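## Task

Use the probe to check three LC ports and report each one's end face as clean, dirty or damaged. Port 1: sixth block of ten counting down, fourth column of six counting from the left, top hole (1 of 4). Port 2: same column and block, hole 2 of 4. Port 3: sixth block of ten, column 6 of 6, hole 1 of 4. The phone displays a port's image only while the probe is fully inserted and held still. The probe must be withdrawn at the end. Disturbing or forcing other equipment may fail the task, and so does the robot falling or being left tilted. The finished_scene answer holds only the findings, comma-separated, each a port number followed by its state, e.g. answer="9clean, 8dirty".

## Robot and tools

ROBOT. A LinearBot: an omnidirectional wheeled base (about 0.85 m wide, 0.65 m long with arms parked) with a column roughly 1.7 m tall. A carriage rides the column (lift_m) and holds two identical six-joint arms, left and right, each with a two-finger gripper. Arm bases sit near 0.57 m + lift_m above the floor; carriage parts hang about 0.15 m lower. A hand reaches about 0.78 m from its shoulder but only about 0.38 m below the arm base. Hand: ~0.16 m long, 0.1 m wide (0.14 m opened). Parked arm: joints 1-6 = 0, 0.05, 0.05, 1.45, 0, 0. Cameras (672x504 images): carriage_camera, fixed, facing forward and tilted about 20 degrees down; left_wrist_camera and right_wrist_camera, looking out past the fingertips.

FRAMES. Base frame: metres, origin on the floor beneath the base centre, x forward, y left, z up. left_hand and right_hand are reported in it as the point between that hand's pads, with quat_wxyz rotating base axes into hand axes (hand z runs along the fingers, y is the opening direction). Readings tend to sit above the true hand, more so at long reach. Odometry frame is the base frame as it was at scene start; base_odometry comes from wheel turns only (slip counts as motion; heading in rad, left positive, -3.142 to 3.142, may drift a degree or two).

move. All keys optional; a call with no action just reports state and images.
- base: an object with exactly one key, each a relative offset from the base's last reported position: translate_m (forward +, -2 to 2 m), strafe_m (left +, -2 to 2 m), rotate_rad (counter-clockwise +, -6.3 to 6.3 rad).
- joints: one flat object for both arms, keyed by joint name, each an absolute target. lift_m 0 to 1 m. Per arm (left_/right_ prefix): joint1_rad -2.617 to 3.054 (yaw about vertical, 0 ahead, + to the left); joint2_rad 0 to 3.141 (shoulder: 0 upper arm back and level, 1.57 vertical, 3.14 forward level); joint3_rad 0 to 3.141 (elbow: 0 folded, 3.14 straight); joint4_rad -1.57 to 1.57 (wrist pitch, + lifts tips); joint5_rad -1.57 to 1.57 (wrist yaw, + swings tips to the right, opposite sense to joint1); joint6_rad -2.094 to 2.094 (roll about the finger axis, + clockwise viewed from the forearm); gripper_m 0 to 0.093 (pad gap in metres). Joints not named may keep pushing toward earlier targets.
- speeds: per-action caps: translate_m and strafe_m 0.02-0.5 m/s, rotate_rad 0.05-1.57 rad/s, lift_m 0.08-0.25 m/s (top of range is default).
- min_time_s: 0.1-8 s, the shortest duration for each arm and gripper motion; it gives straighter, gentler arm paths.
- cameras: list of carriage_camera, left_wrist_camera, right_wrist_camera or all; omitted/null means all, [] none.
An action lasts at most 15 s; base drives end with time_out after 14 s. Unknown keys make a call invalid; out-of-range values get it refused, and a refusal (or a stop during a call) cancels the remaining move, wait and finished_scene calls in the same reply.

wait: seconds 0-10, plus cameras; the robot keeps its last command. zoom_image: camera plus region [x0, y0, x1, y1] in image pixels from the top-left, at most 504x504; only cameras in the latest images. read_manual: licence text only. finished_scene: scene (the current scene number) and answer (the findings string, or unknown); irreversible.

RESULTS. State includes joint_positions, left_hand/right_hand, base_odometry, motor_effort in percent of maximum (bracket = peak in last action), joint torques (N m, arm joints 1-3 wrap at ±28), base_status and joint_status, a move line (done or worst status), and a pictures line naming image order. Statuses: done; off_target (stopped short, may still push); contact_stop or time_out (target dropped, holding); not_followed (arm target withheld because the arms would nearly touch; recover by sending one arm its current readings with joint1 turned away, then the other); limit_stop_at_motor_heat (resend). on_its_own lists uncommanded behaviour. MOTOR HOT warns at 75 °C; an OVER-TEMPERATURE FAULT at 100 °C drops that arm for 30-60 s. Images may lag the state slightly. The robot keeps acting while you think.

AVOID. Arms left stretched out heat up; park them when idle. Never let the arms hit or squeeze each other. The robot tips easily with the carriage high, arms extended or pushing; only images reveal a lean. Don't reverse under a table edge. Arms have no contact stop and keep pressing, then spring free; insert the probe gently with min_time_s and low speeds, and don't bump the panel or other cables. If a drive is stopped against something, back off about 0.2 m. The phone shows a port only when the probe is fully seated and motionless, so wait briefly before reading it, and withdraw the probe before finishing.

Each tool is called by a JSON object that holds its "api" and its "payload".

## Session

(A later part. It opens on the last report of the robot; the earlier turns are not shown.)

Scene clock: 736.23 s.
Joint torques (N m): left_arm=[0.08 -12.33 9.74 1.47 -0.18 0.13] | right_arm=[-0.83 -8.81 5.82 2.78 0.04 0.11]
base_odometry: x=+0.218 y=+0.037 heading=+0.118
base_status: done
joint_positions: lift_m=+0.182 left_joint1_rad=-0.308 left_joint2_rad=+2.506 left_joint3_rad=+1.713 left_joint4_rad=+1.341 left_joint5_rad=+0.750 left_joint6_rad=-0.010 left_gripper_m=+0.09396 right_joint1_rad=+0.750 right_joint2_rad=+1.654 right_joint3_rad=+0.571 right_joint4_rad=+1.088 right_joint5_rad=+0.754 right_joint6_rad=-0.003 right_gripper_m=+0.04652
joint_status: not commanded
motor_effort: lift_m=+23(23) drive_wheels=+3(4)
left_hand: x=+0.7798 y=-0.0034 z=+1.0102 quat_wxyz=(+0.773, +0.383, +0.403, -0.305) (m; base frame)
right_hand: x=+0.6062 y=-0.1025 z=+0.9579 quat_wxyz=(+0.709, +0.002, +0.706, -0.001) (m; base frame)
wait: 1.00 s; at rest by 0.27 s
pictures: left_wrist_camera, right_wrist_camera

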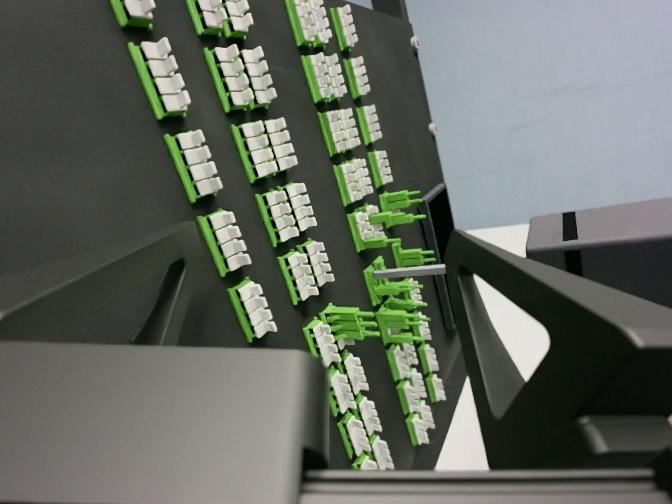

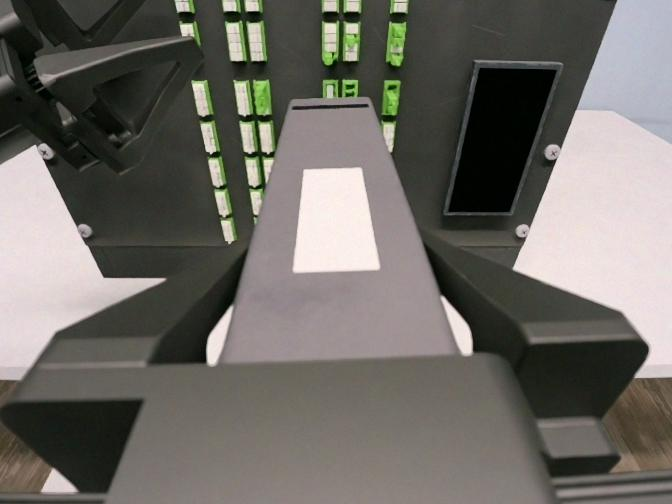

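{"api": "move", "payload": {"base": {"translate_m":0.003}, "speeds": {"translate_m":0.02}, "cameras": []}}

{"api": "wait", "payload": {"seconds": 1, "cameras": ["left_wrist_camera","right_wrist_camera"]}}

{"api": "zoom_image", "payload": {"camera": "right_wrist_camera", "region": [318, 74, 348, 100]}}

{"api": "zoom_image", "payload": {"camera": "left_wrist_camera", "region": [354, 260, 384, 290]}}

Scene clock: 746.23 s.
Joint torques (N m): left_arm=[0.05 -12.22 9.72 1.48 -0.17 0.12] | right_arm=[-1.48 -8.66 6.16 2.73 -0.07 0.09]
move: done
base_odometry: x=+0.221 y=+0.037 heading=+0.118
base_status: done
joint_positions: lift_m=+0.182 left_joint1_rad=-0.308 left_joint2_rad=+2.506 left_joint3_rad=+1.713 left_joint4_rad=+1.341 left_joint5_rad=+0.750 left_joint6_rad=-0.010 left_gripper_m=+0.09396 right_joint1_rad=+0.755 right_joint2_rad=+1.653 right_joint3_rad=+0.566 right_joint4_rad=+1.094 right_joint5_rad=+0.764 right_joint6_rad=-0.003 right_gripper_m=+0.04652
joint_status: not commanded
motor_effort: lift_m=+23(24) drive_wheels=+3(9)
left_hand: x=+0.7798 y=-0.0034 z=+1.0102 quat_wxyz=(+0.773, +0.383, +0.403, -0.305) (m; base frame)
right_hand: x=+0.6045 y=-0.1030 z=+0.9576 quat_wxyz=(+0.709, +0.004, +0.705, -0.002) (m; base frame)
pictures: none
No camera images: "cameras" was empty.

Scene clock: 747.23 s.
Joint torques (N m): left_arm=[0.08 -12.25 9.7 1.47 -0.18 0.13] | right_arm=[-1.32 -8.68 6.15 2.73 -0.06 0.11]
base_odometry: x=+0.221 y=+0.037 heading=+0.118
base_status: done
joint_positions: lift_m=+0.182 left_joint1_rad=-0.308 left_joint2_rad=+2.506 left_joint3_rad=+1.713 left_joint4_rad=+1.341 left_joint5_rad=+0.750 left_joint6_rad=-0.010 left_gripper_m=+0.09396 right_joint1_rad=+0.755 right_joint2_rad=+1.653 right_joint3_rad=+0.566 right_joint4_rad=+1.094 right_joint5_rad=+0.764 right_joint6_rad=-0.003 right_gripper_m=+0.04652
joint_status: not commanded
motor_effort: lift_m=+23(24) drive_wheels=+3(9)
left_hand: x=+0.7798 y=-0.0034 z=+1.0102 quat_wxyz=(+0.773, +0.383, +0.403, -0.305) (m; base frame)
right_hand: x=+0.6045 y=-0.1030 z=+0.9576 quat_wxyz=(+0.709, +0.004, +0.705, -0.002) (m; base frame)
wait: 1.00 s; at rest by 0.27 s
pictures: left_wrist_camera, right_wrist_camera

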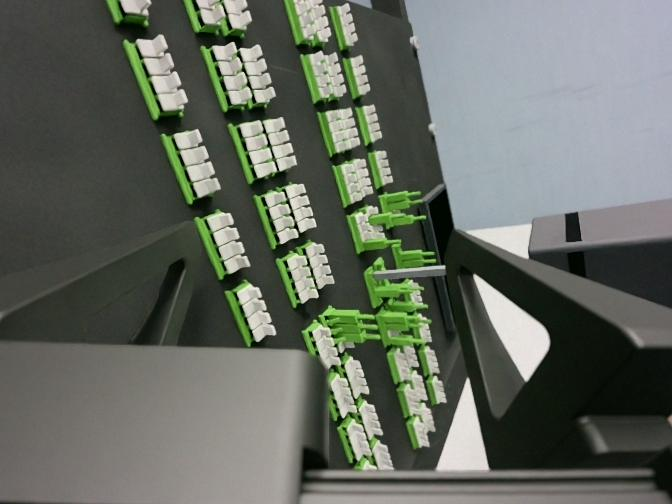

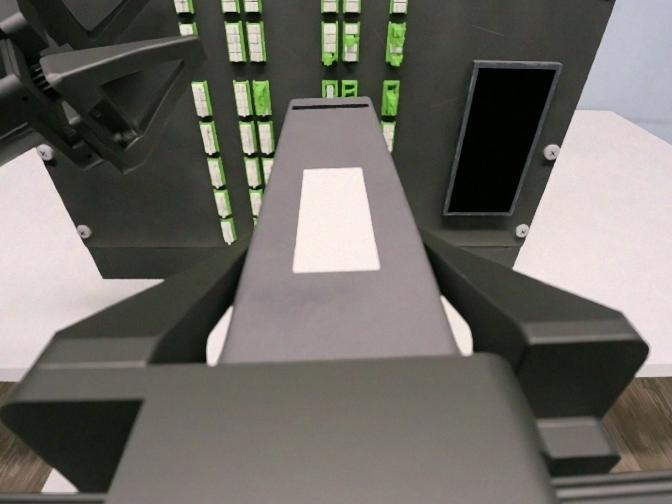

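Scaled by 16.800.

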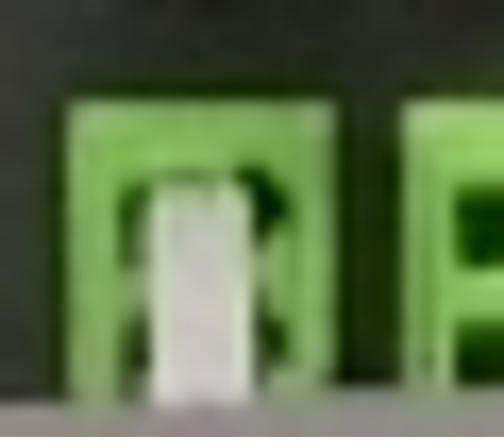

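Scaled by 16.800.

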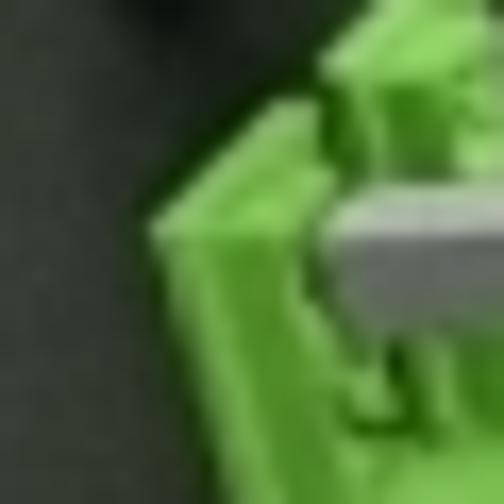

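{"api": "move", "payload": {"base": {"translate_m":-0.005}, "speeds": {"translate_m":0.02}, "cameras": []}}

{"api": "move", "payload": {"base": {"rotate_rad":0.002}, "speeds": {"rotate_rad":0.05}, "cameras": []}}

{"api": "wait", "payload": {"seconds": 1, "cameras": ["left_wrist_camera","right_wrist_camera"]}}

{"api": "zoom_image", "payload": {"camera": "right_wrist_camera", "region": [318, 74, 348, 100]}}

{"api": "zoom_image", "payload": {"camera": "left_wrist_camera", "region": [354, 260, 384, 290]}}

Scene clock: 764.43 s.
Joint torques (N m): left_arm=[0.09 -12.12 9.54 1.44 -0.23 0.12] | right_arm=[-0.87 -8.75 6.2 2.76 0 0.1]
move: done
base_odometry: x=+0.216 y=+0.036 heading=+0.118
base_status: done
joint_positions: lift_m=+0.182 left_joint1_rad=-0.308 left_joint2_rad=+2.506 left_joint3_rad=+1.713 left_joint4_rad=+1.341 left_joint5_rad=+0.750 left_joint6_rad=-0.010 left_gripper_m=+0.09396 right_joint1_rad=+0.750 right_joint2_rad=+1.653 right_joint3_rad=+0.566 right_joint4_rad=+1.091 right_joint5_rad=+0.758 right_joint6_rad=-0.003 right_gripper_m=+0.04652
joint_status: not commanded
motor_effort: lift_m=+23(24) drive_wheels=+1(9)
left_hand: x=+0.7798 y=-0.0034 z=+1.0102 quat_wxyz=(+0.773, +0.383, +0.403, -0.305) (m; base frame)
right_hand: x=+0.6054 y=-0.1037 z=+0.9570 quat_wxyz=(+0.708, +0.003, +0.706, -0.003) (m; base frame)
pictures: none
No camera images: "cameras" was empty.

Scene clock: 764.83 s.
Joint torques (N m): left_arm=[0.09 -12.42 9.72 1.48 -0.15 0.13] | right_arm=[-0.85 -8.49 6.13 2.76 0.02 0.11]
move: done
base_odometry: x=+0.216 y=+0.036 heading=+0.119
base_status: done
joint_positions: lift_m=+0.182 left_joint1_rad=-0.308 left_joint2_rad=+2.506 left_joint3_rad=+1.713 left_joint4_rad=+1.341 left_joint5_rad=+0.750 left_joint6_rad=-0.010 left_gripper_m=+0.09396 right_joint1_rad=+0.750 right_joint2_rad=+1.653 right_joint3_rad=+0.566 right_joint4_rad=+1.091 right_joint5_rad=+0.756 right_joint6_rad=-0.003 right_gripper_m=+0.04652
joint_status: not commanded
motor_effort: lift_m=+24(24) drive_wheels=-5(7)
left_hand: x=+0.7798 y=-0.0034 z=+1.0102 quat_wxyz=(+0.773, +0.383, +0.403, -0.305) (m; base frame)
right_hand: x=+0.6054 y=-0.1035 z=+0.9570 quat_wxyz=(+0.708, +0.002, +0.706, -0.002) (m; base frame)
pictures: none
No camera images: "cameras" was empty.

Scene clock: 765.83 s.
Joint torques (N m): left_arm=[0.06 -12.3 9.74 1.48 -0.18 0.12] | right_arm=[-0.84 -8.66 6.17 2.75 0.01 0.1]
base_odometry: x=+0.216 y=+0.036 heading=+0.119
base_status: done
joint_positions: lift_m=+0.182 left_joint1_rad=-0.308 left_joint2_rad=+2.506 left_joint3_rad=+1.713 left_joint4_rad=+1.341 left_joint5_rad=+0.750 left_joint6_rad=-0.010 left_gripper_m=+0.09396 right_joint1_rad=+0.750 right_joint2_rad=+1.653 right_joint3_rad=+0.566 right_joint4_rad=+1.091 right_joint5_rad=+0.756 right_joint6_rad=-0.003 right_gripper_m=+0.04652
joint_status: not commanded
motor_effort: lift_m=+24(24) drive_wheels=-5(7)
left_hand: x=+0.7798 y=-0.0034 z=+1.0102 quat_wxyz=(+0.773, +0.383, +0.403, -0.305) (m; base frame)
right_hand: x=+0.6054 y=-0.1035 z=+0.9570 quat_wxyz=(+0.708, +0.002, +0.706, -0.002) (m; base frame)
wait: 1.00 s; at rest by 0.27 s
pictures: left_wrist_camera, right_wrist_camera

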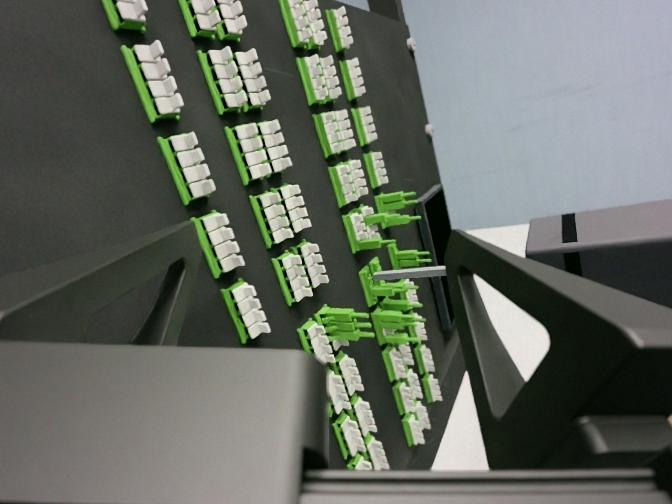

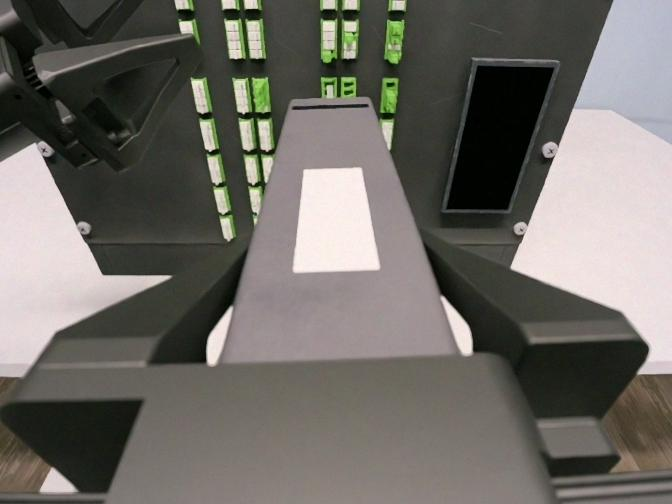

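Scaled by 16.800.

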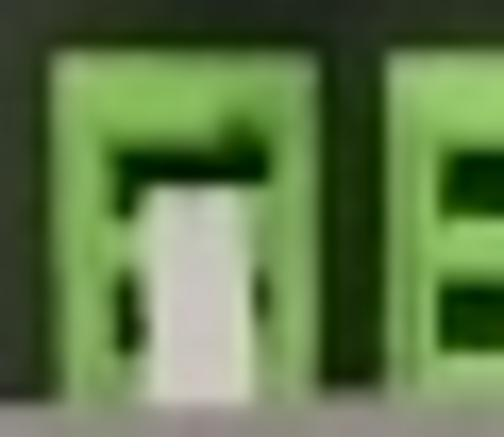

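Scaled by 16.800.

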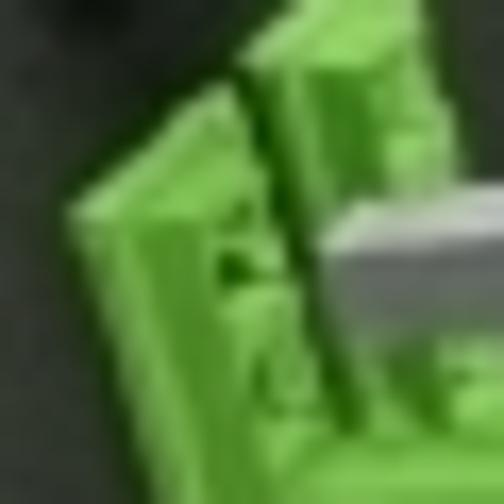

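{"api": "move", "payload": {"base": {"rotate_rad":0.003}, "speeds": {"rotate_rad":0.05}, "cameras": []}}

{"api": "wait", "payload": {"seconds": 0.8, "cameras": ["right_wrist_camera"]}}

{"api": "zoom_image", "payload": {"camera": "right_wrist_camera", "region": [318, 74, 348, 100]}}

{"api": "move", "payload": {"base": {"translate_m":0.0035}, "speeds": {"translate_m":0.02}, "cameras": []}}

{"api": "wait", "payload": {"seconds": 0.8, "cameras": ["right_wrist_camera","left_wrist_camera"]}}

{"api": "zoom_image", "payload": {"camera": "right_wrist_camera", "region": [318, 74, 348, 100]}}

{"api": "zoom_image", "payload": {"camera": "left_wrist_camera", "region": [354, 260, 384, 290]}}

Scene clock: 783.23 s.
Joint torques (N m): left_arm=[0.24 -12.37 9.76 1.47 -0.18 0.13] | right_arm=[-0.83 -8.73 6.2 2.75 0.04 0.11]
move: done
base_odometry: x=+0.216 y=+0.036 heading=+0.121
base_status: done
joint_positions: lift_m=+0.182 left_joint1_rad=-0.308 left_joint2_rad=+2.506 left_joint3_rad=+1.713 left_joint4_rad=+1.341 left_joint5_rad=+0.750 left_joint6_rad=-0.010 left_gripper_m=+0.09396 right_joint1_rad=+0.750 right_joint2_rad=+1.653 right_joint3_rad=+0.566 right_joint4_rad=+1.091 right_joint5_rad=+0.754 right_joint6_rad=-0.003 right_gripper_m=+0.04652
joint_status: not commanded
motor_effort: lift_m=+23(23) drive_wheels=-6(7)
left_hand: x=+0.7798 y=-0.0034 z=+1.0101 quat_wxyz=(+0.773, +0.384, +0.403, -0.305) (m; base frame)
right_hand: x=+0.6055 y=-0.1033 z=+0.9570 quat_wxyz=(+0.708, +0.002, +0.706, -0.002) (m; base frame)
pictures: none
No camera images: "cameras" was empty.

Scene clock: 784.03 s.
Joint torques (N m): left_arm=[0.08 -12.29 9.74 1.49 -0.18 0.12] | right_arm=[-0.8 -8.7 6.2 2.76 0.04 0.11]
base_odometry: x=+0.216 y=+0.036 heading=+0.121
base_status: done
joint_positions: lift_m=+0.182 left_joint1_rad=-0.308 left_joint2_rad=+2.506 left_joint3_rad=+1.713 left_joint4_rad=+1.341 left_joint5_rad=+0.750 left_joint6_rad=-0.010 left_gripper_m=+0.09396 right_joint1_rad=+0.750 right_joint2_rad=+1.653 right_joint3_rad=+0.566 right_joint4_rad=+1.091 right_joint5_rad=+0.754 right_joint6_rad=-0.003 right_gripper_m=+0.04652
joint_status: not commanded
motor_effort: lift_m=+23(23) drive_wheels=-6(7)
left_hand: x=+0.7798 y=-0.0034 z=+1.0101 quat_wxyz=(+0.773, +0.384, +0.403, -0.305) (m; base frame)
right_hand: x=+0.6055 y=-0.1033 z=+0.9570 quat_wxyz=(+0.708, +0.002, +0.706, -0.002) (m; base frame)
wait: 0.80 s; at rest by 0.27 s
pictures: right_wrist_camera

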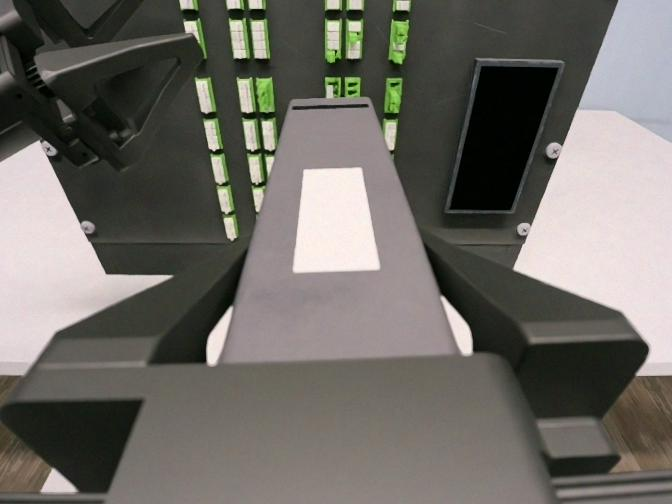

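Scaled by 16.800.

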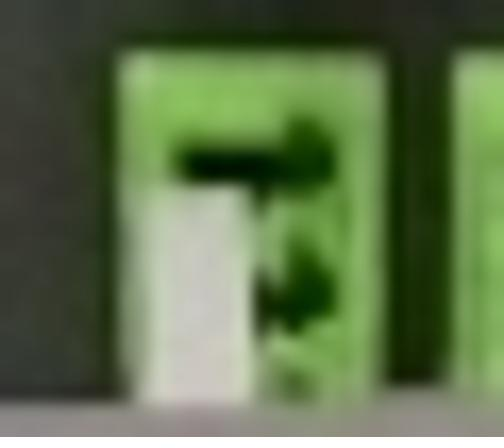

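Scene clock: 784.67 s.
Joint torques (N m): left_arm=[0.08 -12.26 9.74 1.5 -0.16 0.13] | right_arm=[-0.88 -8.66 6.3 2.79 0.06 0.11]
move: done
base_odometry: x=+0.219 y=+0.037 heading=+0.120
base_status: done
joint_positions: lift_m=+0.182 left_joint1_rad=-0.308 left_joint2_rad=+2.506 left_joint3_rad=+1.713 left_joint4_rad=+1.340 left_joint5_rad=+0.750 left_joint6_rad=-0.010 left_gripper_m=+0.09396 right_joint1_rad=+0.751 right_joint2_rad=+1.653 right_joint3_rad=+0.566 right_joint4_rad=+1.090 right_joint5_rad=+0.753 right_joint6_rad=-0.003 right_gripper_m=+0.04652
joint_status: not commanded
motor_effort: lift_m=+23(24) drive_wheels=+2(10)
left_hand: x=+0.7798 y=-0.0035 z=+1.0101 quat_wxyz=(+0.773, +0.384, +0.403, -0.305) (m; base frame)
right_hand: x=+0.6053 y=-0.1027 z=+0.9569 quat_wxyz=(+0.708, +0.001, +0.706, -0.001) (m; base frame)
pictures: none
No camera images: "cameras" was empty.

Scene clock: 785.47 s.
Joint torques (N m): left_arm=[0.06 -12.21 9.62 1.49 -0.2 0.14] | right_arm=[-0.87 -8.69 6.24 2.78 0.04 0.1]
base_odometry: x=+0.219 y=+0.037 heading=+0.120
base_status: done
joint_positions: lift_m=+0.182 left_joint1_rad=-0.308 left_joint2_rad=+2.506 left_joint3_rad=+1.713 left_joint4_rad=+1.340 left_joint5_rad=+0.750 left_joint6_rad=-0.010 left_gripper_m=+0.09396 right_joint1_rad=+0.751 right_joint2_rad=+1.653 right_joint3_rad=+0.566 right_joint4_rad=+1.090 right_joint5_rad=+0.753 right_joint6_rad=-0.003 right_gripper_m=+0.04652
joint_status: not commanded
motor_effort: lift_m=+22(24) drive_wheels=-4(10)
left_hand: x=+0.7798 y=-0.0035 z=+1.0101 quat_wxyz=(+0.773, +0.384, +0.403, -0.305) (m; base frame)
right_hand: x=+0.6053 y=-0.1027 z=+0.9569 quat_wxyz=(+0.708, +0.001, +0.706, -0.001) (m; base frame)
wait: 0.80 s; at rest by 0.27 s
pictures: left_wrist_camera, right_wrist_camera

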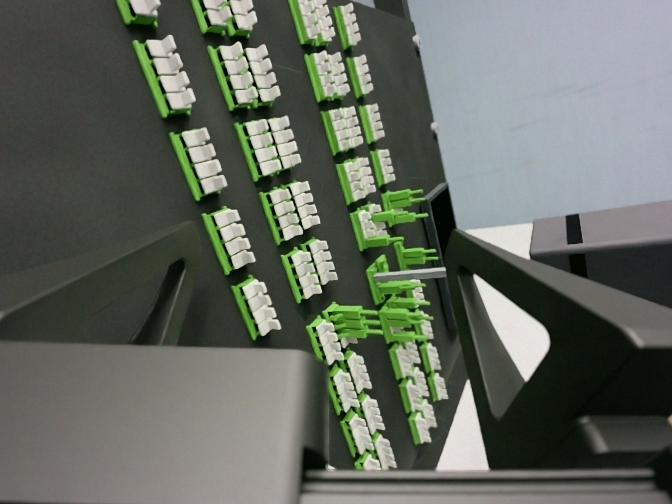

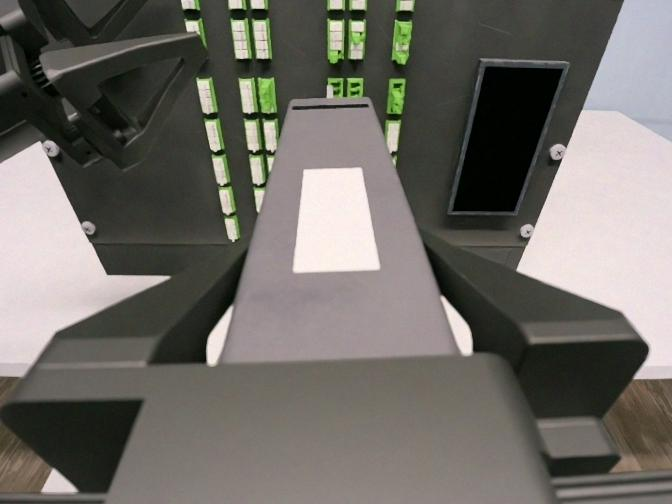

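Scaled by 16.800.

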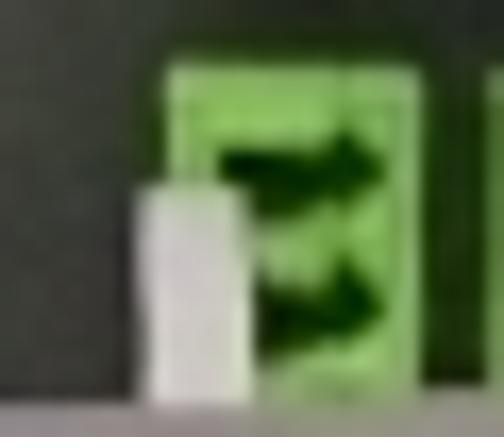

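Scaled by 16.800.

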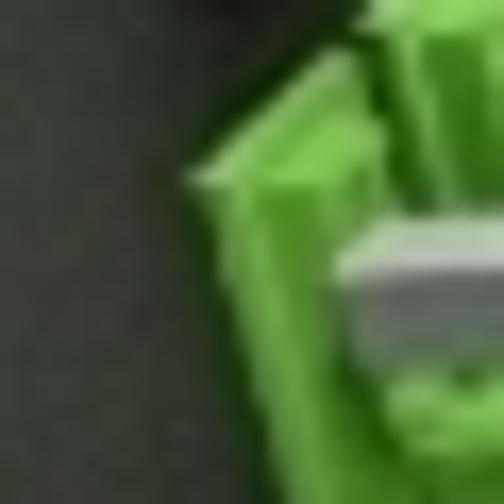

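{"api": "move", "payload": {"base": {"translate_m":-0.05}, "speeds": {"translate_m":0.05}, "joints": {"right_joint1_rad":0.725,"right_joint5_rad":0.728}, "cameras": []}}

{"api": "move", "payload": {"base": {"translate_m":0.044}, "speeds": {"translate_m":0.03}, "cameras": []}}

{"api": "wait", "payload": {"seconds": 0.8, "cameras": ["right_wrist_camera","left_wrist_camera"]}}

{"api": "zoom_image", "payload": {"camera": "right_wrist_camera", "region": [318, 74, 348, 100]}}

{"api": "zoom_image", "payload": {"camera": "left_wrist_camera", "region": [350, 256, 390, 296]}}

Scene clock: 825.03 s.
Joint torques (N m): left_arm=[0.14 -12.38 9.69 1.49 -0.19 0.16] | right_arm=[-0.59 -8.68 6.2 2.79 0.02 0.1]
move: done
base_odometry: x=+0.170 y=+0.030 heading=+0.119
base_status: done
joint_positions: lift_m=+0.182 left_joint1_rad=-0.308 left_joint2_rad=+2.506 left_joint3_rad=+1.713 left_joint4_rad=+1.340 left_joint5_rad=+0.750 left_joint6_rad=-0.010 left_gripper_m=+0.09396 right_joint1_rad=+0.727 right_joint2_rad=+1.653 right_joint3_rad=+0.566 right_joint4_rad=+1.090 right_joint5_rad=+0.733 right_joint6_rad=-0.003 right_gripper_m=+0.04652
joint_status: all done
motor_effort: lift_m=+23(24) drive_wheels=+5(11)
left_hand: x=+0.7798 y=-0.0035 z=+1.0101 quat_wxyz=(+0.773, +0.384, +0.403, -0.305) (m; base frame)
right_hand: x=+0.6098 y=-0.1082 z=+0.9569 quat_wxyz=(+0.708, +0.002, +0.706, -0.002) (m; base frame)
pictures: none
No camera images: "cameras" was empty.

Scene clock: 827.00 s.
Joint torques (N m): left_arm=[0.18 -12.27 9.77 1.43 -0.2 0.13] | right_arm=[-0.46 -8.55 6.28 2.78 0.04 0.1]
move: done
base_odometry: x=+0.213 y=+0.036 heading=+0.119
base_status: done
joint_positions: lift_m=+0.182 left_joint1_rad=-0.308 left_joint2_rad=+2.506 left_joint3_rad=+1.713 left_joint4_rad=+1.340 left_joint5_rad=+0.750 left_joint6_rad=-0.010 left_gripper_m=+0.09396 right_joint1_rad=+0.727 right_joint2_rad=+1.653 right_joint3_rad=+0.566 right_joint4_rad=+1.089 right_joint5_rad=+0.731 right_joint6_rad=-0.003 right_gripper_m=+0.04652
joint_status: not commanded
motor_effort: lift_m=+24(24) drive_wheels=+0(11)
left_hand: x=+0.7796 y=-0.0039 z=+1.0101 quat_wxyz=(+0.773, +0.384, +0.403, -0.306) (m; base frame)
right_hand: x=+0.6098 y=-0.1081 z=+0.9567 quat_wxyz=(+0.708, +0.001, +0.706, -0.002) (m; base frame)
pictures: none
No camera images: "cameras" was empty.

Scene clock: 827.80 s.
Joint torques (N m): left_arm=[0.1 -12.18 9.88 1.5 -0.18 0.13] | right_arm=[-0.54 -8.73 6.2 2.72 0.04 0.1]
base_odometry: x=+0.213 y=+0.036 heading=+0.119
base_status: done
joint_positions: lift_m=+0.182 left_joint1_rad=-0.308 left_joint2_rad=+2.506 left_joint3_rad=+1.713 left_joint4_rad=+1.340 left_joint5_rad=+0.750 left_joint6_rad=-0.010 left_gripper_m=+0.09396 right_joint1_rad=+0.727 right_joint2_rad=+1.653 right_joint3_rad=+0.566 right_joint4_rad=+1.089 right_joint5_rad=+0.731 right_joint6_rad=-0.003 right_gripper_m=+0.04652
joint_status: not commanded
motor_effort: lift_m=+24(24) drive_wheels=+0(11)
left_hand: x=+0.7796 y=-0.0039 z=+1.0101 quat_wxyz=(+0.773, +0.384, +0.403, -0.306) (m; base frame)
right_hand: x=+0.6098 y=-0.1081 z=+0.9567 quat_wxyz=(+0.708, +0.001, +0.706, -0.002) (m; base frame)
wait: 0.80 s; at rest by 0.27 s
pictures: left_wrist_camera, right_wrist_camera

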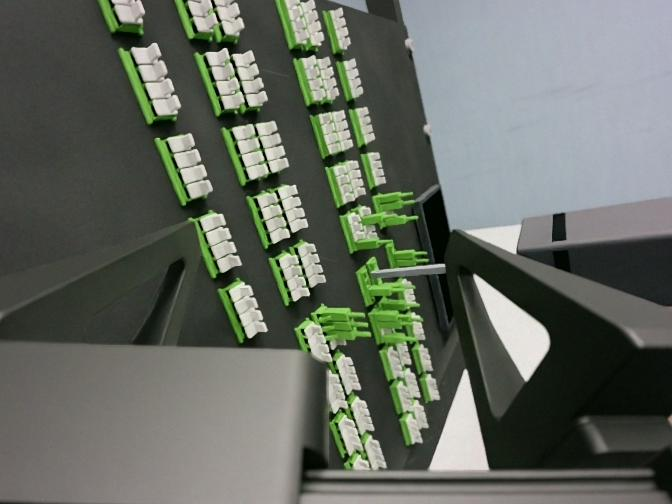

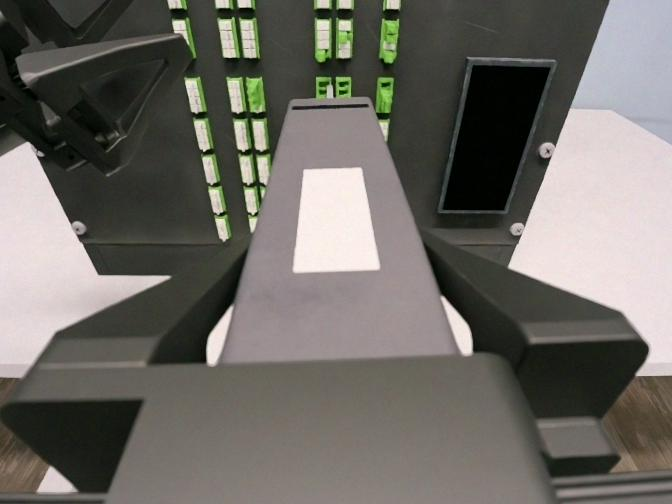

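Scaled by 16.800.

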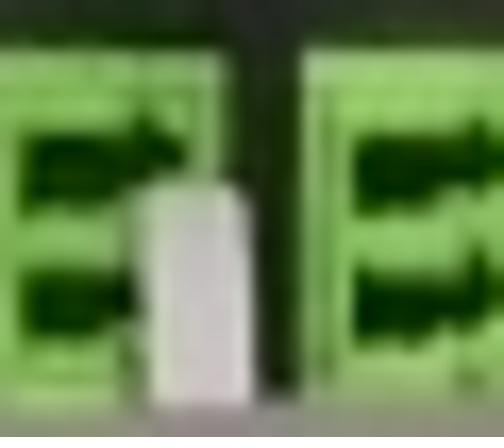

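Scaled by 12.600.

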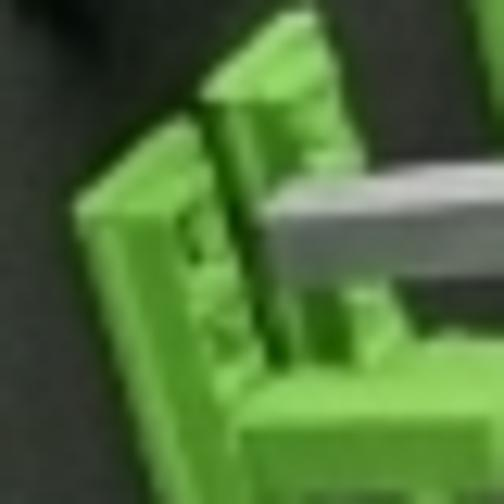

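{"api": "move", "payload": {"joints": {"right_joint1_rad":0.763,"right_joint5_rad":0.770}, "min_time_s": 0.5, "cameras": []}}

{"api": "wait", "payload": {"seconds": 0.8, "cameras": ["right_wrist_camera","left_wrist_camera"]}}

{"api": "zoom_image", "payload": {"camera": "right_wrist_camera", "region": [318, 74, 348, 100]}}

{"api": "zoom_image", "payload": {"camera": "left_wrist_camera", "region": [350, 256, 390, 296]}}

Scene clock: 837.60 s.
Joint torques (N m): left_arm=[0.14 -12.21 9.7 1.47 -0.19 0.13] | right_arm=[-0.08 -8.65 6.22 2.79 0.18 0.11]
move: done
base_odometry: x=+0.213 y=+0.036 heading=+0.119
base_status: not commanded
joint_positions: lift_m=+0.182 left_joint1_rad=-0.308 left_joint2_rad=+2.506 left_joint3_rad=+1.713 left_joint4_rad=+1.340 left_joint5_rad=+0.750 left_joint6_rad=-0.010 left_gripper_m=+0.09396 right_joint1_rad=+0.759 right_joint2_rad=+1.653 right_joint3_rad=+0.566 right_joint4_rad=+1.089 right_joint5_rad=+0.758 right_joint6_rad=-0.003 right_gripper_m=+0.04652
joint_status: all done
motor_effort: lift_m=+24(24) drive_wheels=+0(0)
left_hand: x=+0.7796 y=-0.0039 z=+1.0101 quat_wxyz=(+0.773, +0.384, +0.403, -0.306) (m; base frame)
right_hand: x=+0.6037 y=-0.1005 z=+0.9567 quat_wxyz=(+0.708, -0.001, +0.706, +0.000) (m; base frame)
pictures: none
No camera images: "cameras" was empty.

Scene clock: 838.40 s.
Joint torques (N m): left_arm=[0.13 -12.33 9.72 1.49 -0.19 0.12] | right_arm=[0.08 -8.69 6.26 2.77 0.18 0.11]
base_odometry: x=+0.213 y=+0.036 heading=+0.119
base_status: not commanded
joint_positions: lift_m=+0.182 left_joint1_rad=-0.308 left_joint2_rad=+2.506 left_joint3_rad=+1.713 left_joint4_rad=+1.340 left_joint5_rad=+0.750 left_joint6_rad=-0.010 left_gripper_m=+0.09396 right_joint1_rad=+0.759 right_joint2_rad=+1.653 right_joint3_rad=+0.566 right_joint4_rad=+1.089 right_joint5_rad=+0.760 right_joint6_rad=-0.003 right_gripper_m=+0.04652
joint_status: all done
motor_effort: lift_m=+24(24) drive_wheels=+0(0)
left_hand: x=+0.7796 y=-0.0039 z=+1.0101 quat_wxyz=(+0.773, +0.384, +0.403, -0.306) (m; base frame)
right_hand: x=+0.6037 y=-0.1007 z=+0.9567 quat_wxyz=(+0.708, +0.000, +0.706, -0.001) (m; base frame)
wait: 0.80 s; at rest by 0.27 s
pictures: left_wrist_camera, right_wrist_camera

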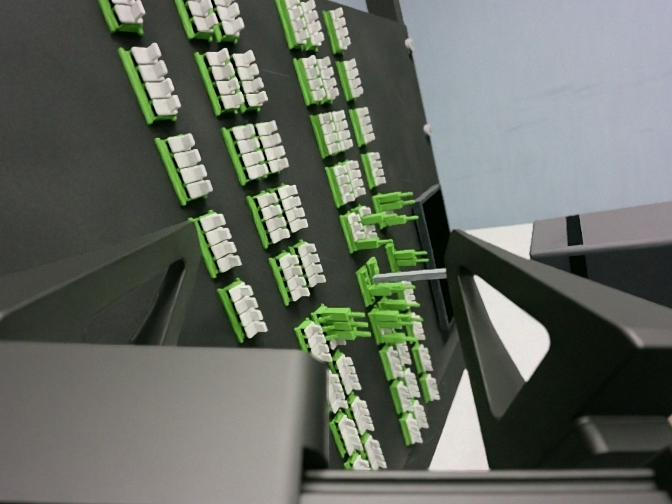

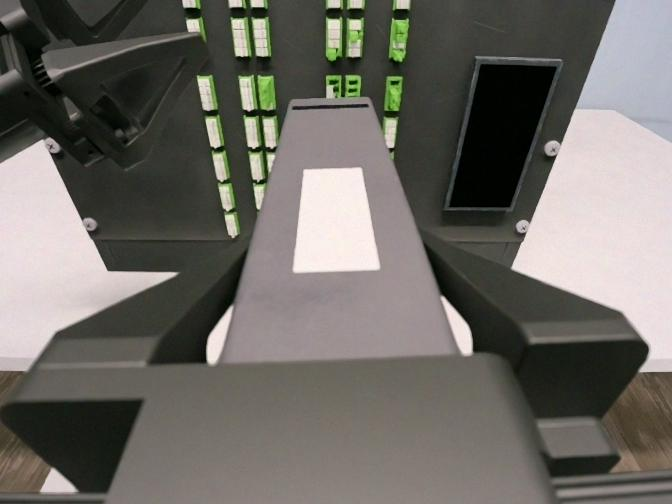

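Scaled by 16.800.

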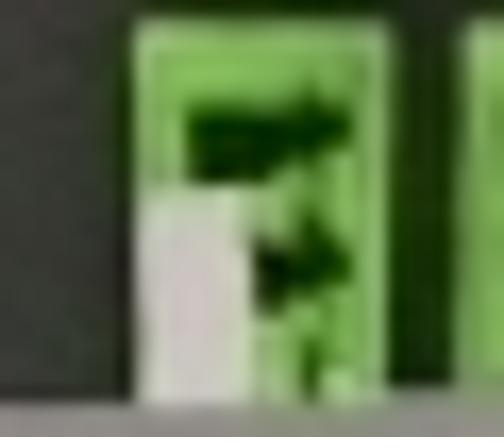

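Scaled by 12.600.

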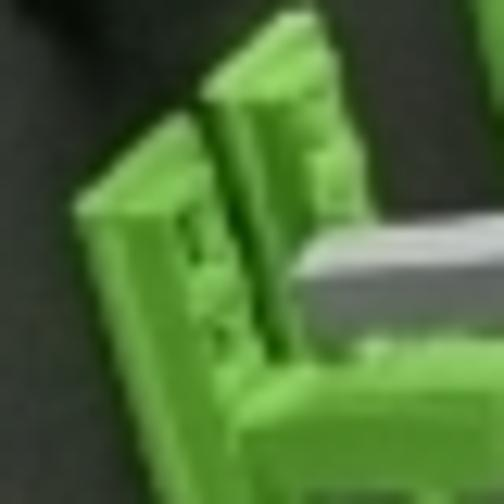

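{"api": "move", "payload": {"joints": {"right_joint5_rad":0.774}, "cameras": []}}

{"api": "move", "payload": {"base": {"translate_m":0.004}, "speeds": {"translate_m":0.02}, "cameras": []}}

{"api": "wait", "payload": {"seconds": 0.8, "cameras": ["right_wrist_camera","left_wrist_camera"]}}

{"api": "zoom_image", "payload": {"camera": "right_wrist_camera", "region": [318, 74, 348, 100]}}

{"api": "zoom_image", "payload": {"camera": "left_wrist_camera", "region": [350, 256, 390, 296]}}

Scene clock: 854.27 s.
Joint torques (N m): left_arm=[0.09 -12.23 9.72 1.49 -0.21 0.13] | right_arm=[-0.02 -8.69 6.22 2.77 0.18 0.1]
move: done
base_odometry: x=+0.213 y=+0.036 heading=+0.119
base_status: not commanded
joint_positions: lift_m=+0.182 left_joint1_rad=-0.308 left_joint2_rad=+2.506 left_joint3_rad=+1.713 left_joint4_rad=+1.340 left_joint5_rad=+0.750 left_joint6_rad=-0.010 left_gripper_m=+0.09396 right_joint1_rad=+0.759 right_joint2_rad=+1.653 right_joint3_rad=+0.566 right_joint4_rad=+1.089 right_joint5_rad=+0.763 right_joint6_rad=-0.003 right_gripper_m=+0.04652
joint_status: all done
motor_effort: lift_m=+23(24) drive_wheels=+0(0)
left_hand: x=+0.7796 y=-0.0039 z=+1.0101 quat_wxyz=(+0.773, +0.384, +0.403, -0.306) (m; base frame)
right_hand: x=+0.6037 y=-0.1013 z=+0.9567 quat_wxyz=(+0.708, +0.001, +0.706, -0.002) (m; base frame)
pictures: none
No camera images: "cameras" was empty.

Scene clock: 854.93 s.
Joint torques (N m): left_arm=[0.13 -12.42 9.63 1.45 -0.2 0.14] | right_arm=[-0.01 -8.69 6.09 2.84 0.17 0.11]
move: done
base_odometry: x=+0.217 y=+0.036 heading=+0.119
base_status: done
joint_positions: lift_m=+0.182 left_joint1_rad=-0.308 left_joint2_rad=+2.506 left_joint3_rad=+1.713 left_joint4_rad=+1.340 left_joint5_rad=+0.750 left_joint6_rad=-0.010 left_gripper_m=+0.09396 right_joint1_rad=+0.760 right_joint2_rad=+1.653 right_joint3_rad=+0.566 right_joint4_rad=+1.089 right_joint5_rad=+0.767 right_joint6_rad=-0.003 right_gripper_m=+0.04652
joint_status: not commanded
motor_effort: lift_m=+23(24) drive_wheels=-1(7)
left_hand: x=+0.7796 y=-0.0039 z=+1.0101 quat_wxyz=(+0.773, +0.384, +0.403, -0.306) (m; base frame)
right_hand: x=+0.6036 y=-0.1017 z=+0.9567 quat_wxyz=(+0.708, +0.002, +0.706, -0.003) (m; base frame)
pictures: none
No camera images: "cameras" was empty.

Scene clock: 855.73 s.
Joint torques (N m): left_arm=[0.12 -12.25 9.73 1.49 -0.2 0.14] | right_arm=[-0.06 -8.75 6.19 2.76 0.14 0.09]
base_odometry: x=+0.217 y=+0.036 heading=+0.119
base_status: done
joint_positions: lift_m=+0.182 left_joint1_rad=-0.308 left_joint2_rad=+2.506 left_joint3_rad=+1.713 left_joint4_rad=+1.340 left_joint5_rad=+0.750 left_joint6_rad=-0.010 left_gripper_m=+0.09396 right_joint1_rad=+0.760 right_joint2_rad=+1.653 right_joint3_rad=+0.566 right_joint4_rad=+1.089 right_joint5_rad=+0.767 right_joint6_rad=-0.003 right_gripper_m=+0.04652
joint_status: not commanded
motor_effort: lift_m=+23(24) drive_wheels=-1(7)
left_hand: x=+0.7796 y=-0.0039 z=+1.0101 quat_wxyz=(+0.773, +0.384, +0.403, -0.306) (m; base frame)
right_hand: x=+0.6036 y=-0.1017 z=+0.9567 quat_wxyz=(+0.708, +0.002, +0.706, -0.003) (m; base frame)
wait: 0.80 s; at rest by 0.27 s
pictures: left_wrist_camera, right_wrist_camera

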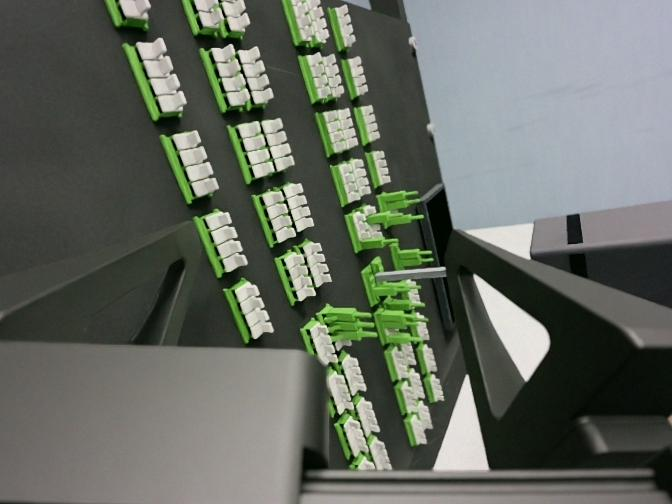

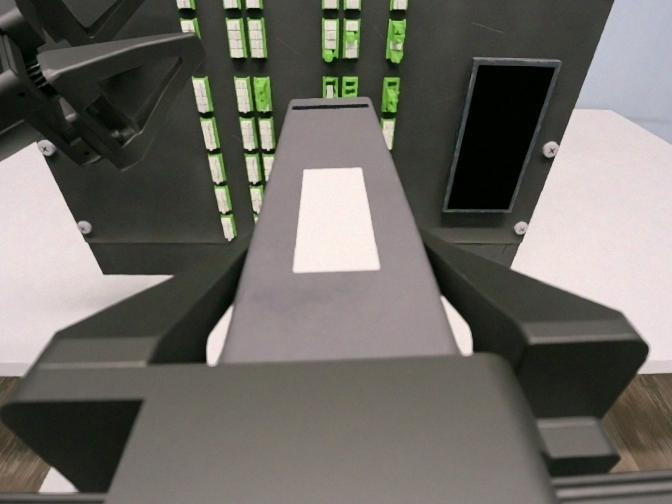

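Scaled by 16.800.

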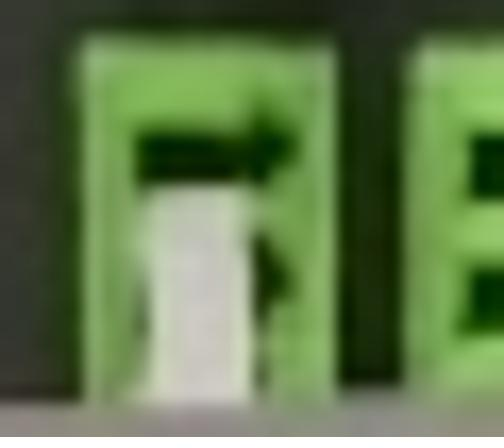

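Scaled by 12.600.

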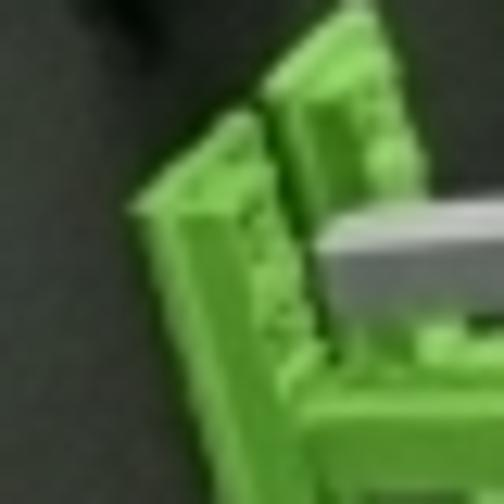

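{"api": "move", "payload": {"joints": {"right_joint1_rad":0.7645,"lift_m":0.1835}, "cameras": []}}

{"api": "wait", "payload": {"seconds": 0.8, "cameras": ["right_wrist_camera","left_wrist_camera"]}}

{"api": "zoom_image", "payload": {"camera": "right_wrist_camera", "region": [318, 74, 348, 100]}}

{"api": "zoom_image", "payload": {"camera": "left_wrist_camera", "region": [354, 260, 384, 290]}}

Scene clock: 881.20 s.
Joint torques (N m): left_arm=[0.1 -12.38 9.61 1.48 -0.2 0.12] | right_arm=[0.18 -8.65 6.12 2.76 0.14 0.11]
move: done
base_odometry: x=+0.217 y=+0.036 heading=+0.119
base_status: not commanded
joint_positions: lift_m=+0.183 left_joint1_rad=-0.308 left_joint2_rad=+2.506 left_joint3_rad=+1.713 left_joint4_rad=+1.340 left_joint5_rad=+0.750 left_joint6_rad=-0.010 left_gripper_m=+0.09396 right_joint1_rad=+0.760 right_joint2_rad=+1.653 right_joint3_rad=+0.566 right_joint4_rad=+1.089 right_joint5_rad=+0.767 right_joint6_rad=-0.003 right_gripper_m=+0.04652
joint_status: all done
motor_effort: lift_m=+36(39) drive_wheels=-1(1)
left_hand: x=+0.7796 y=-0.0039 z=+1.0108 quat_wxyz=(+0.773, +0.384, +0.403, -0.306) (m; base frame)
right_hand: x=+0.6036 y=-0.1017 z=+0.9575 quat_wxyz=(+0.708, +0.002, +0.706, -0.003) (m; base frame)
pictures: none
No camera images: "cameras" was empty.

Scene clock: 882.00 s.
Joint torques (N m): left_arm=[0.14 -12.3 9.73 1.48 -0.2 0.12] | right_arm=[0.12 -8.7 6.17 2.77 0.14 0.11]
base_odometry: x=+0.217 y=+0.036 heading=+0.119
base_status: not commanded
joint_positions: lift_m=+0.183 left_joint1_rad=-0.308 left_joint2_rad=+2.506 left_joint3_rad=+1.713 left_joint4_rad=+1.340 left_joint5_rad=+0.750 left_joint6_rad=-0.010 left_gripper_m=+0.09396 right_joint1_rad=+0.760 right_joint2_rad=+1.653 right_joint3_rad=+0.566 right_joint4_rad=+1.089 right_joint5_rad=+0.767 right_joint6_rad=-0.003 right_gripper_m=+0.04652
joint_status: all done
motor_effort: lift_m=+37(39) drive_wheels=-1(1)
left_hand: x=+0.7796 y=-0.0039 z=+1.0108 quat_wxyz=(+0.773, +0.384, +0.403, -0.306) (m; base frame)
right_hand: x=+0.6036 y=-0.1017 z=+0.9575 quat_wxyz=(+0.708, +0.002, +0.706, -0.003) (m; base frame)
wait: 0.80 s; at rest by 0.27 s
pictures: left_wrist_camera, right_wrist_camera

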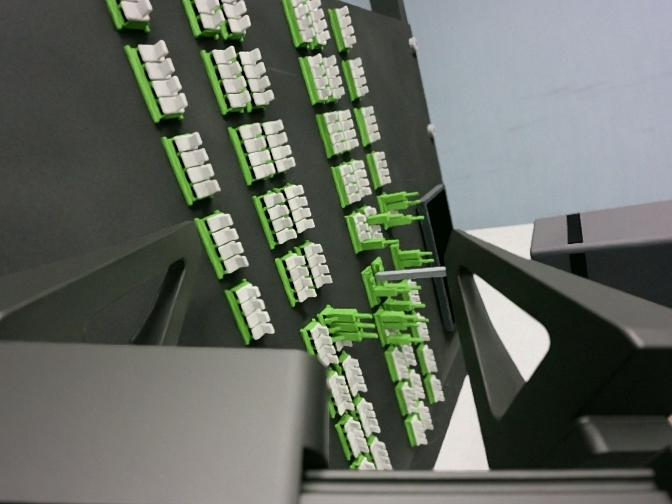

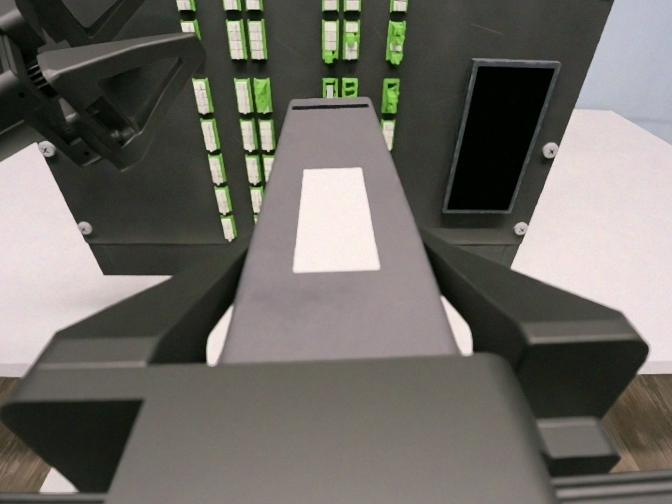

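Scaled by 16.800.

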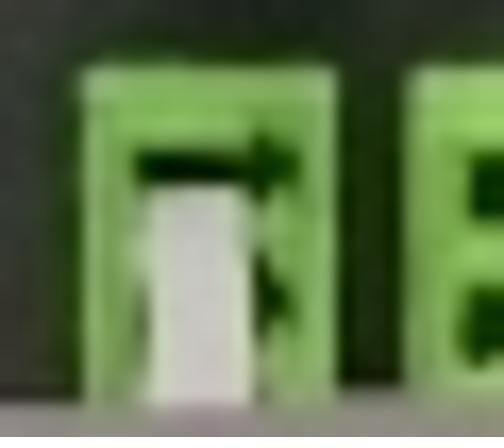

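Scaled by 16.800.

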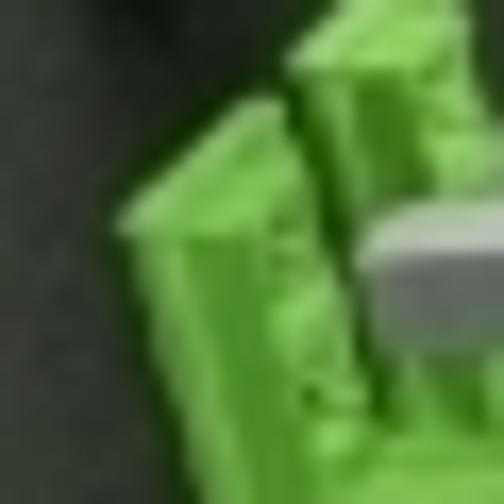

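{"api": "move", "payload": {"joints": {"right_joint1_rad":0.7675,"lift_m":0.1844}, "cameras": []}}

{"api": "wait", "payload": {"seconds": 0.8, "cameras": ["right_wrist_camera","left_wrist_camera"]}}

{"api": "zoom_image", "payload": {"camera": "right_wrist_camera", "region": [318, 74, 348, 100]}}

{"api": "zoom_image", "payload": {"camera": "left_wrist_camera", "region": [354, 260, 384, 290]}}

Scene clock: 900.80 s.
Joint torques (N m): left_arm=[-0.05 -12.36 9.88 1.48 -0.22 0.14] | right_arm=[0.31 -8.77 6.12 2.81 0.14 0.1]
move: done
base_odometry: x=+0.217 y=+0.036 heading=+0.119
base_status: not commanded
joint_positions: lift_m=+0.184 left_joint1_rad=-0.308 left_joint2_rad=+2.506 left_joint3_rad=+1.713 left_joint4_rad=+1.340 left_joint5_rad=+0.750 left_joint6_rad=-0.010 left_gripper_m=+0.09396 right_joint1_rad=+0.762 right_joint2_rad=+1.653 right_joint3_rad=+0.566 right_joint4_rad=+1.089 right_joint5_rad=+0.767 right_joint6_rad=-0.003 right_gripper_m=+0.04652
joint_status: all done
motor_effort: lift_m=+38(41) drive_wheels=-1(1)
left_hand: x=+0.7796 y=-0.0039 z=+1.0116 quat_wxyz=(+0.772, +0.384, +0.403, -0.306) (m; base frame)
right_hand: x=+0.6031 y=-0.1008 z=+0.9583 quat_wxyz=(+0.708, +0.001, +0.706, -0.002) (m; base frame)
pictures: none
No camera images: "cameras" was empty.

Scene clock: 901.60 s.
Joint torques (N m): left_arm=[0.18 -12.4 9.77 1.49 -0.19 0.13] | right_arm=[0.17 -8.68 6.22 2.75 0.14 0.09]
base_odometry: x=+0.217 y=+0.036 heading=+0.119
base_status: not commanded
joint_positions: lift_m=+0.184 left_joint1_rad=-0.308 left_joint2_rad=+2.506 left_joint3_rad=+1.713 left_joint4_rad=+1.340 left_joint5_rad=+0.750 left_joint6_rad=-0.010 left_gripper_m=+0.09396 right_joint1_rad=+0.762 right_joint2_rad=+1.653 right_joint3_rad=+0.566 right_joint4_rad=+1.089 right_joint5_rad=+0.767 right_joint6_rad=-0.003 right_gripper_m=+0.04652
joint_status: all done
motor_effort: lift_m=+38(41) drive_wheels=-1(1)
left_hand: x=+0.7796 y=-0.0039 z=+1.0116 quat_wxyz=(+0.772, +0.384, +0.403, -0.306) (m; base frame)
right_hand: x=+0.6031 y=-0.1008 z=+0.9583 quat_wxyz=(+0.708, +0.001, +0.706, -0.002) (m; base frame)
wait: 0.80 s; at rest by 0.27 s
pictures: left_wrist_camera, right_wrist_camera

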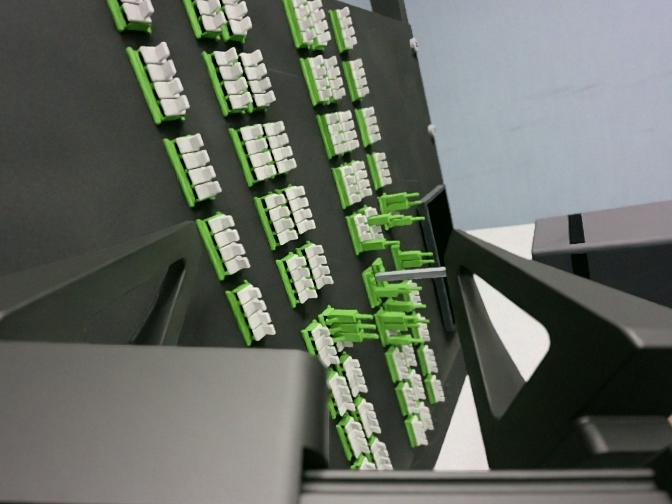

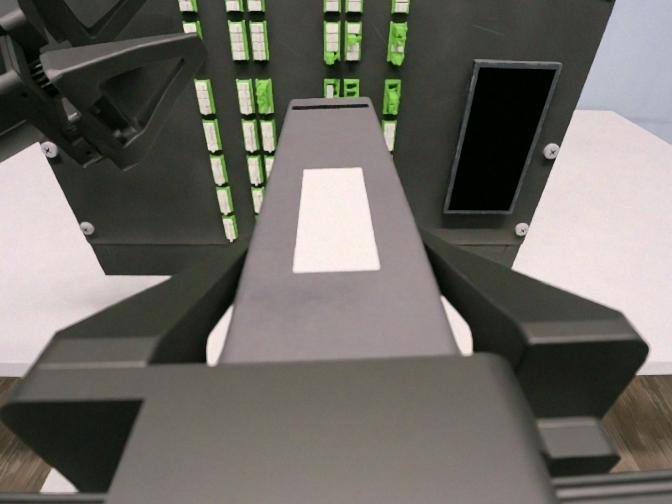

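Scaled by 16.800.

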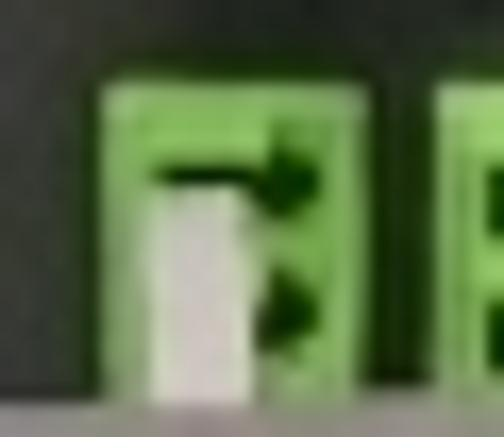

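Scaled by 16.800.

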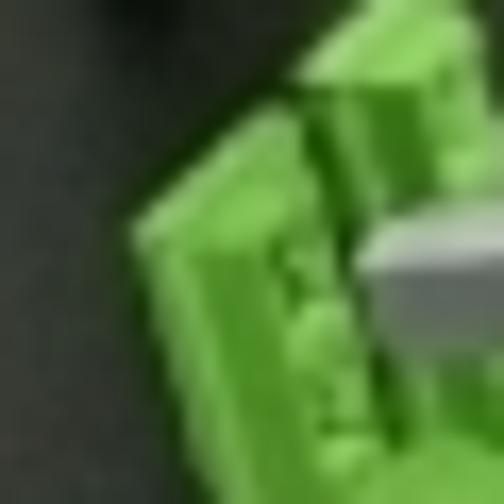

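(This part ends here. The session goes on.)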